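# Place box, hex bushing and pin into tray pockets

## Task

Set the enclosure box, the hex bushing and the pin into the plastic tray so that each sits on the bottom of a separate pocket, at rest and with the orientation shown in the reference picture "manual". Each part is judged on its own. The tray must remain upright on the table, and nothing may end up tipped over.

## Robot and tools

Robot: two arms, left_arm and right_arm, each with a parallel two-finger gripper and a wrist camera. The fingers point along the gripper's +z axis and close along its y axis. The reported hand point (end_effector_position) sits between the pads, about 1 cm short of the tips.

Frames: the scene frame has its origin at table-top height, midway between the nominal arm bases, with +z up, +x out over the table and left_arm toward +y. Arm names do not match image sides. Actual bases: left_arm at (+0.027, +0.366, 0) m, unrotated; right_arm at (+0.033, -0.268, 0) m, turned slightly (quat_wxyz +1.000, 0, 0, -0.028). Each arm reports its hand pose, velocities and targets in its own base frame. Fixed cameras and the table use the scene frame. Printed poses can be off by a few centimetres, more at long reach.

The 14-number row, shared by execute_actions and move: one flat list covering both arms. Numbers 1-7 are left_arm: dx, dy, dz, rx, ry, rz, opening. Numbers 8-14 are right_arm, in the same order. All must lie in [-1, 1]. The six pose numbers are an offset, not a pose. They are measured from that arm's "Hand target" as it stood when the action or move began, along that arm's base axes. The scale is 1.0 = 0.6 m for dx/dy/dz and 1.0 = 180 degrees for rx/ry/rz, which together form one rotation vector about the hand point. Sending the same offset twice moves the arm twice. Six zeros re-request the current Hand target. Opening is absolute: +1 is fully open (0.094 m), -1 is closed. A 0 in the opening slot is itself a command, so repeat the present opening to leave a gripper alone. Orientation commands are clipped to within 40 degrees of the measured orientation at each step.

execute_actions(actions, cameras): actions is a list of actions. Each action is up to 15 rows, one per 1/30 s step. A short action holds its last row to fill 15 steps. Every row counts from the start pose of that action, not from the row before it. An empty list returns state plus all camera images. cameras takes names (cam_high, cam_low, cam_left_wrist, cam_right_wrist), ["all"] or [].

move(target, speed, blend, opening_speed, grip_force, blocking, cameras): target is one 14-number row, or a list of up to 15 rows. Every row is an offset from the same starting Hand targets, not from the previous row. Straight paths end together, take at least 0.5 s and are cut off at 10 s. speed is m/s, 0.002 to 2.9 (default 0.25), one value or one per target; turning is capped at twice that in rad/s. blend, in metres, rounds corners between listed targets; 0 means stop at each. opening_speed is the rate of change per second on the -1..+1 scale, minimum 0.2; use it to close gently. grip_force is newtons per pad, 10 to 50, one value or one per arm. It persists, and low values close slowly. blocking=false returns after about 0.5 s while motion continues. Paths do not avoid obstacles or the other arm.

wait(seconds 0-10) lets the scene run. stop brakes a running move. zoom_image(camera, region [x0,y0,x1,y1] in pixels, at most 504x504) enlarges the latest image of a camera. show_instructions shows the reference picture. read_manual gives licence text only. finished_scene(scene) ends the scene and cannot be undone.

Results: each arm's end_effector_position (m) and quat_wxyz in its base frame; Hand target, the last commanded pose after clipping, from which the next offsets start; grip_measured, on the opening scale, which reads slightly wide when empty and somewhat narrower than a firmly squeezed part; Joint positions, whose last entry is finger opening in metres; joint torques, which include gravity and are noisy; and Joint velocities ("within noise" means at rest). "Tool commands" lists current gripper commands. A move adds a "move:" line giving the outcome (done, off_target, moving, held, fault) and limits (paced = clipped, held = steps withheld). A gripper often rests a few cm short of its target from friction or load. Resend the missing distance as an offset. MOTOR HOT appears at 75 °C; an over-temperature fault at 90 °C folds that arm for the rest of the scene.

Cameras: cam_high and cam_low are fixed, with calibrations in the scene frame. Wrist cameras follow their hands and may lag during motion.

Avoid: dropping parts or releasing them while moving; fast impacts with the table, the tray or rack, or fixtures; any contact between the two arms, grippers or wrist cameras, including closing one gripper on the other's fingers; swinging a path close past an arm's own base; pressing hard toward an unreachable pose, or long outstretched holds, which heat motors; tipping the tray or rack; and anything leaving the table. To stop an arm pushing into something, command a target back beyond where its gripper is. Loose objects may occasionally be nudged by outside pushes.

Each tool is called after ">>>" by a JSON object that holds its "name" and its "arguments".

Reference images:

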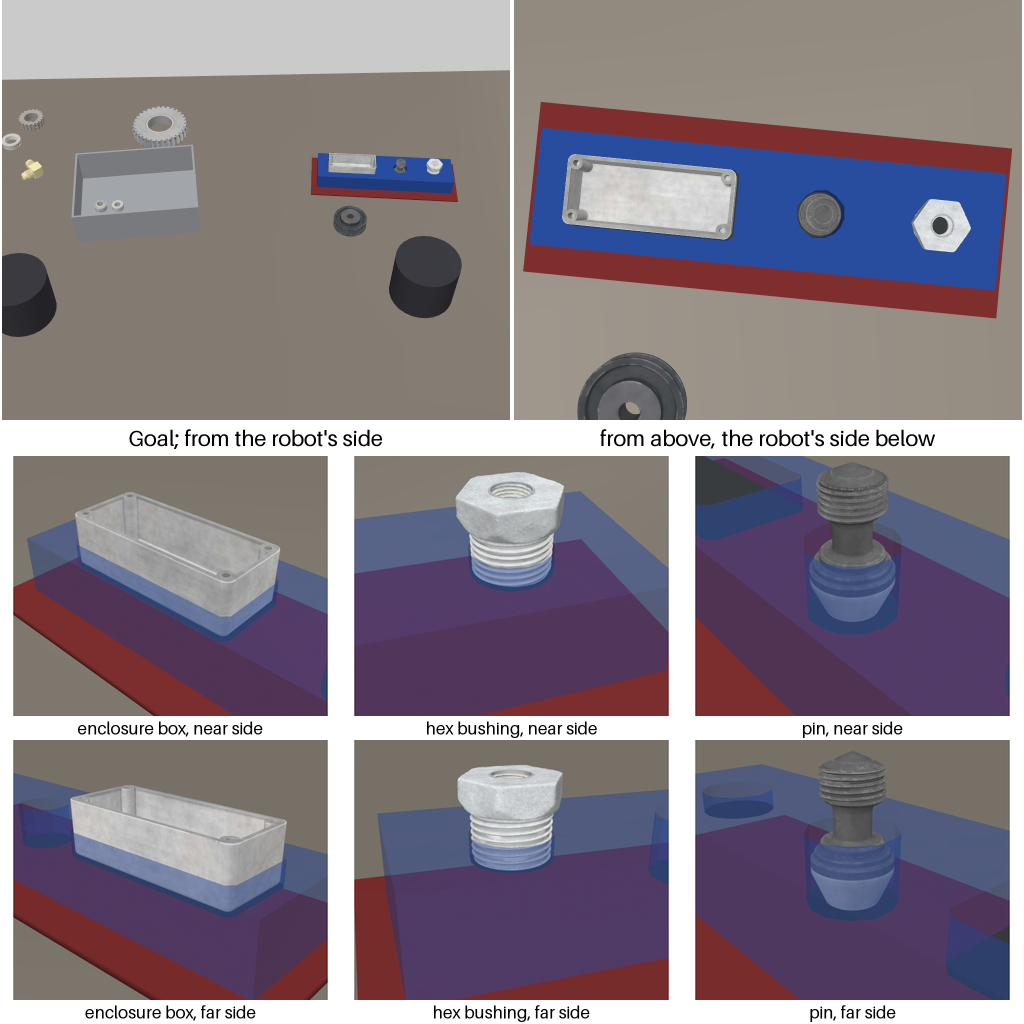

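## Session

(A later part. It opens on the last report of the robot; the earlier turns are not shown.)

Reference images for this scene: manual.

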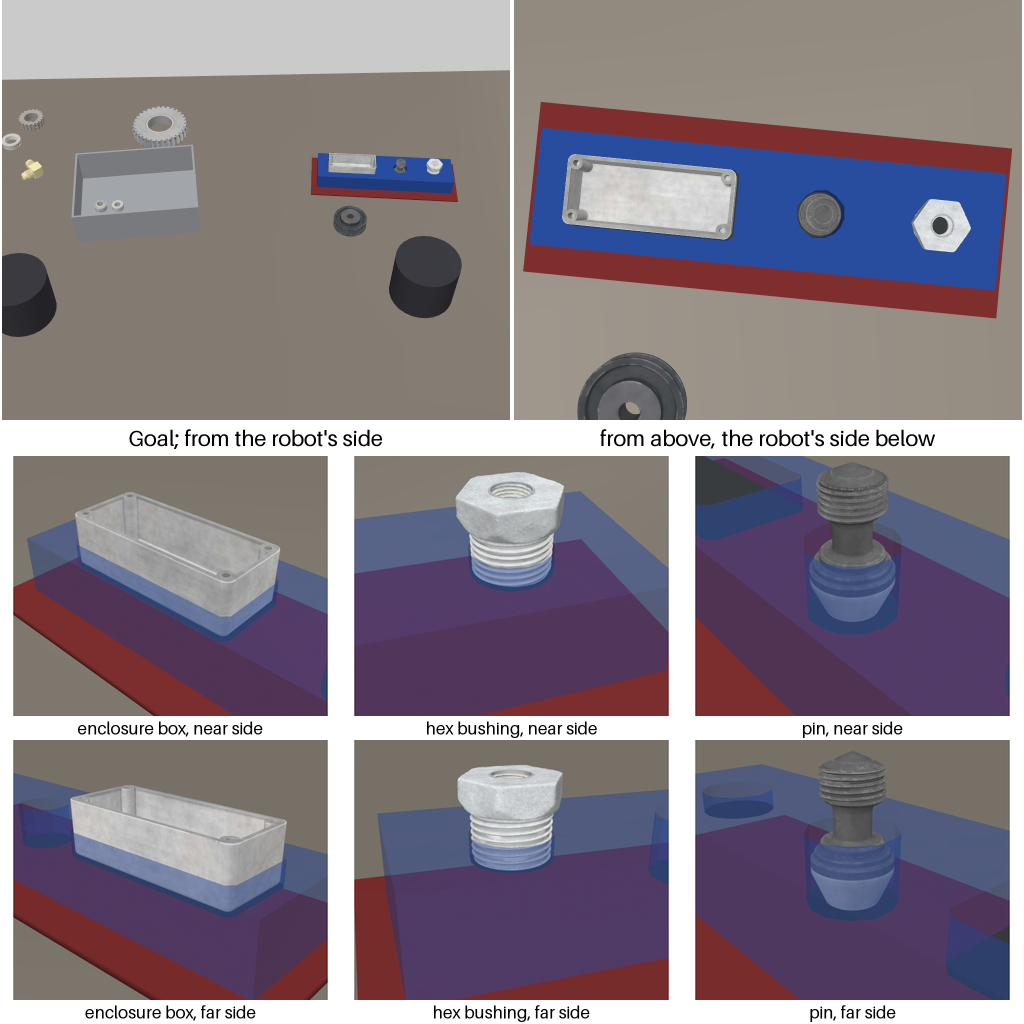

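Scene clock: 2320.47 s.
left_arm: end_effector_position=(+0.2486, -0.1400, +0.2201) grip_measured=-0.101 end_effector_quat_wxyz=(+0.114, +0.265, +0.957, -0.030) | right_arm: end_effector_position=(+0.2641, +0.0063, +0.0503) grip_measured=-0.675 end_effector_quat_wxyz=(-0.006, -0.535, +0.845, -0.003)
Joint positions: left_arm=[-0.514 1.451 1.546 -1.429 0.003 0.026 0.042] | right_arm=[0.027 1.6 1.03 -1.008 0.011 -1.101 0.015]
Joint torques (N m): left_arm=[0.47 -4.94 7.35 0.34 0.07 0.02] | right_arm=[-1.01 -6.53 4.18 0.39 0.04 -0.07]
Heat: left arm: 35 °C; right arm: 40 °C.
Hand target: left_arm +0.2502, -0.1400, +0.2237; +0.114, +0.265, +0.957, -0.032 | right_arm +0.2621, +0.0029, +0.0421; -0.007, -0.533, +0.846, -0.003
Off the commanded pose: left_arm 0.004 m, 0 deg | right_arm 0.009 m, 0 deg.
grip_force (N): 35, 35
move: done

>>> {"name": "move", "arguments": {"target": [[0,0,0,0,0,0,-0.1,0,0,0.01,0,0,0,-0.78],[0,0,0,0,0,0,-0.1,0,0,0.01,0,0,0,-0.3]], "speed": 0.05, "opening_speed": 0.8}}

>>> {"name": "move", "arguments": {"target": [0,0,0,0,0,0,-0.1,-0.01,0,0.2,0,0,0,-0.3], "speed": 0.15, "cameras": ["all"]}}

Scene clock: 2328.77 s.
left_arm: end_effector_position=(+0.2486, -0.1400, +0.2201) grip_measured=-0.101 end_effector_quat_wxyz=(+0.114, +0.265, +0.957, -0.030) | right_arm: end_effector_position=(+0.2642, +0.0047, +0.0503) grip_measured=-0.303 end_effector_quat_wxyz=(-0.007, -0.533, +0.846, -0.004)
Joint positions: left_arm=[-0.514 1.451 1.546 -1.429 0.003 0.026 0.042] | right_arm=[0.024 1.6 1.03 -1.008 0.014 -1.101 0.033]
Joint torques (N m): left_arm=[0.47 -4.93 7.35 0.34 0.07 0.02] | right_arm=[-0.73 -7.27 5.63 0.18 0.01 -0.06]
Heat: left arm: 35 °C; right arm: 40 °C.
Hand target: left_arm +0.2502, -0.1400, +0.2237; +0.114, +0.265, +0.957, -0.032 | right_arm +0.2621, +0.0029, +0.0481; -0.007, -0.533, +0.846, -0.003
Off the commanded pose: left_arm 0.004 m, 0 deg | right_arm 0.004 m, 0 deg.
grip_force (N): 35, 35
move: done

Scene clock: 2330.37 s.
left_arm: end_effector_position=(+0.2486, -0.1400, +0.2201) grip_measured=-0.101 end_effector_quat_wxyz=(+0.114, +0.265, +0.957, -0.030) | right_arm: end_effector_position=(+0.2570, +0.0044, +0.1589) grip_measured=-0.303 end_effector_quat_wxyz=(-0.013, -0.533, +0.846, -0.001)
Joint positions: left_arm=[-0.514 1.451 1.546 -1.429 0.003 0.026 0.042] | right_arm=[0.024 1.54 1.407 -1.459 0.015 -1.101 0.033]
Joint torques (N m): left_arm=[0.47 -4.94 7.36 0.34 0.07 0.02] | right_arm=[-0.62 -7.69 9.42 -0.15 0.01 -0.03]
Heat: left arm: 35 °C; right arm: 40 °C.
Hand target: left_arm +0.2502, -0.1400, +0.2237; +0.114, +0.265, +0.957, -0.032 | right_arm +0.2560, +0.0029, +0.1680; -0.007, -0.533, +0.846, -0.003
Off the commanded pose: left_arm 0.004 m, 0 deg | right_arm 0.009 m, 1 deg.
grip_force (N): 35, 35
move: done
camera_calibration:
cam_left_wrist: T_world_to_cam=[[-0.51495, -0.857193, -0.0068715, 0.0105372], [-0.84017, 0.503101, 0.202496, 0.274449], [-0.170121, 0.110049, -0.979259, 0.362488], [0, 0, 0, 1]] pos_world=[0.297676, -0.168934, 0.299467]
cam_right_wrist: T_world_to_cam=[[0.896492, -0.44223, -0.0271042, -0.223115], [-0.385791, -0.809234, 0.443064, 0.0687665], [-0.21787, -0.386747, -0.89608, 0.288198], [0, 0, 0, 1]] pos_world=[0.28934, 0.06844, 0.221733]

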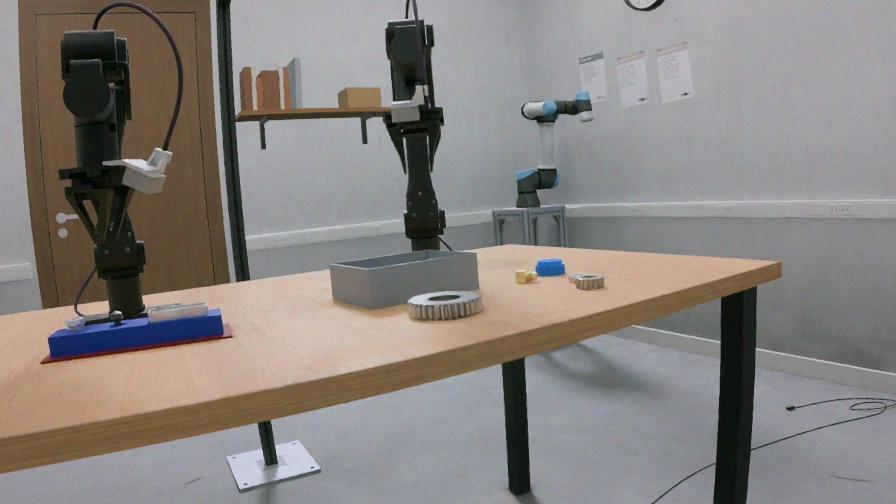

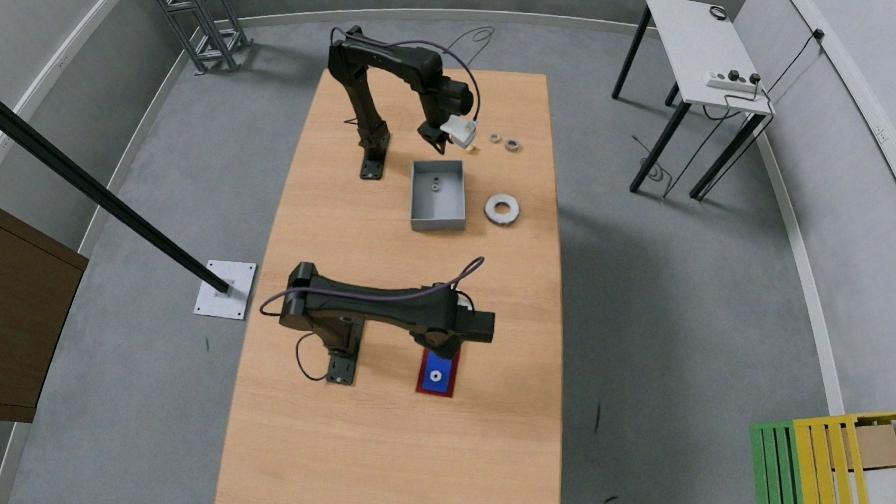

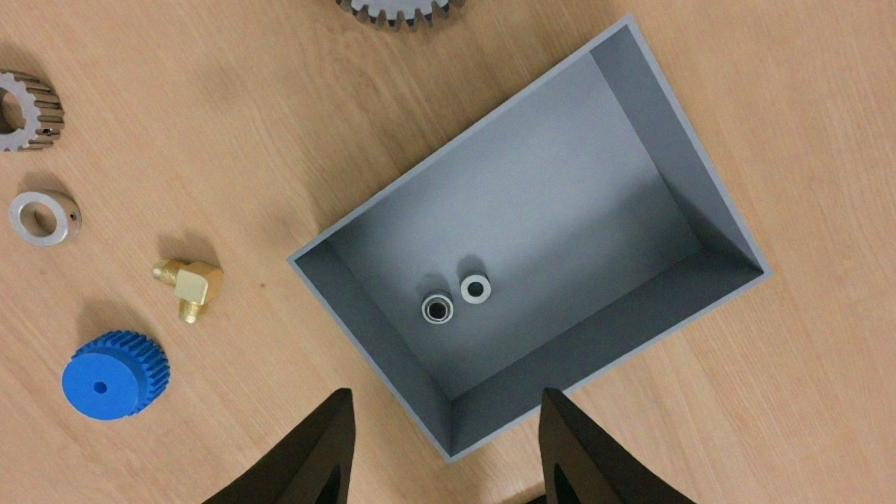

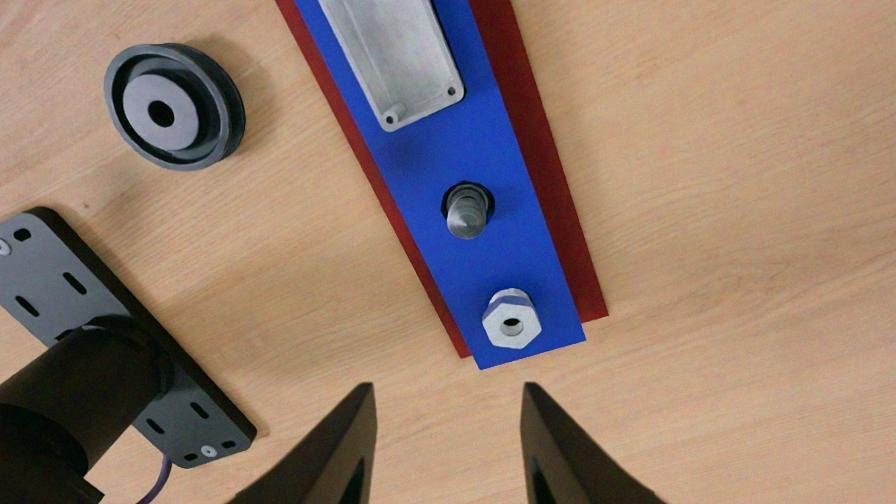

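>>> {"name": "zoom_image", "arguments": {"camera": "cam_high", "region": [40, 280, 240, 370]}}

>>> {"name": "zoom_image", "arguments": {"camera": "cam_right_wrist", "region": [430, 160, 570, 370]}}

Scaled by 2.520 from the camera's 896x504 image, which has a finer 1280x720 frame.

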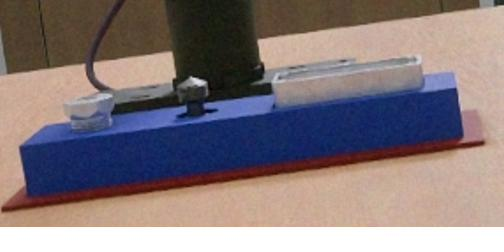

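Scaled by 2.400 from the camera's 896x504 image, which has a finer 1280x720 frame.

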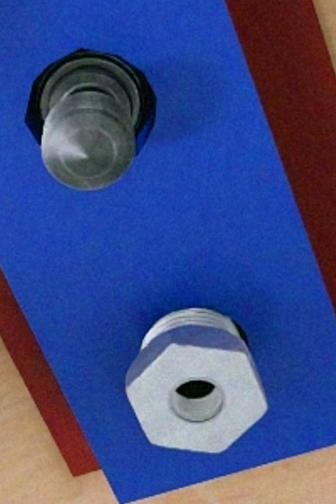

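>>> {"name": "zoom_image", "arguments": {"camera": "cam_high", "region": [50, 300, 150, 350]}}

Scaled by 5.040 from the camera's 896x504 image, which has a finer 1280x720 frame.

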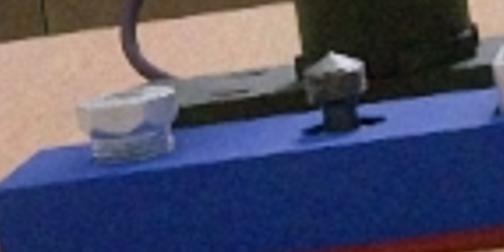

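>>> {"name": "finished_scene", "arguments": {"scene": 1}}

The scene is finished: the task was done.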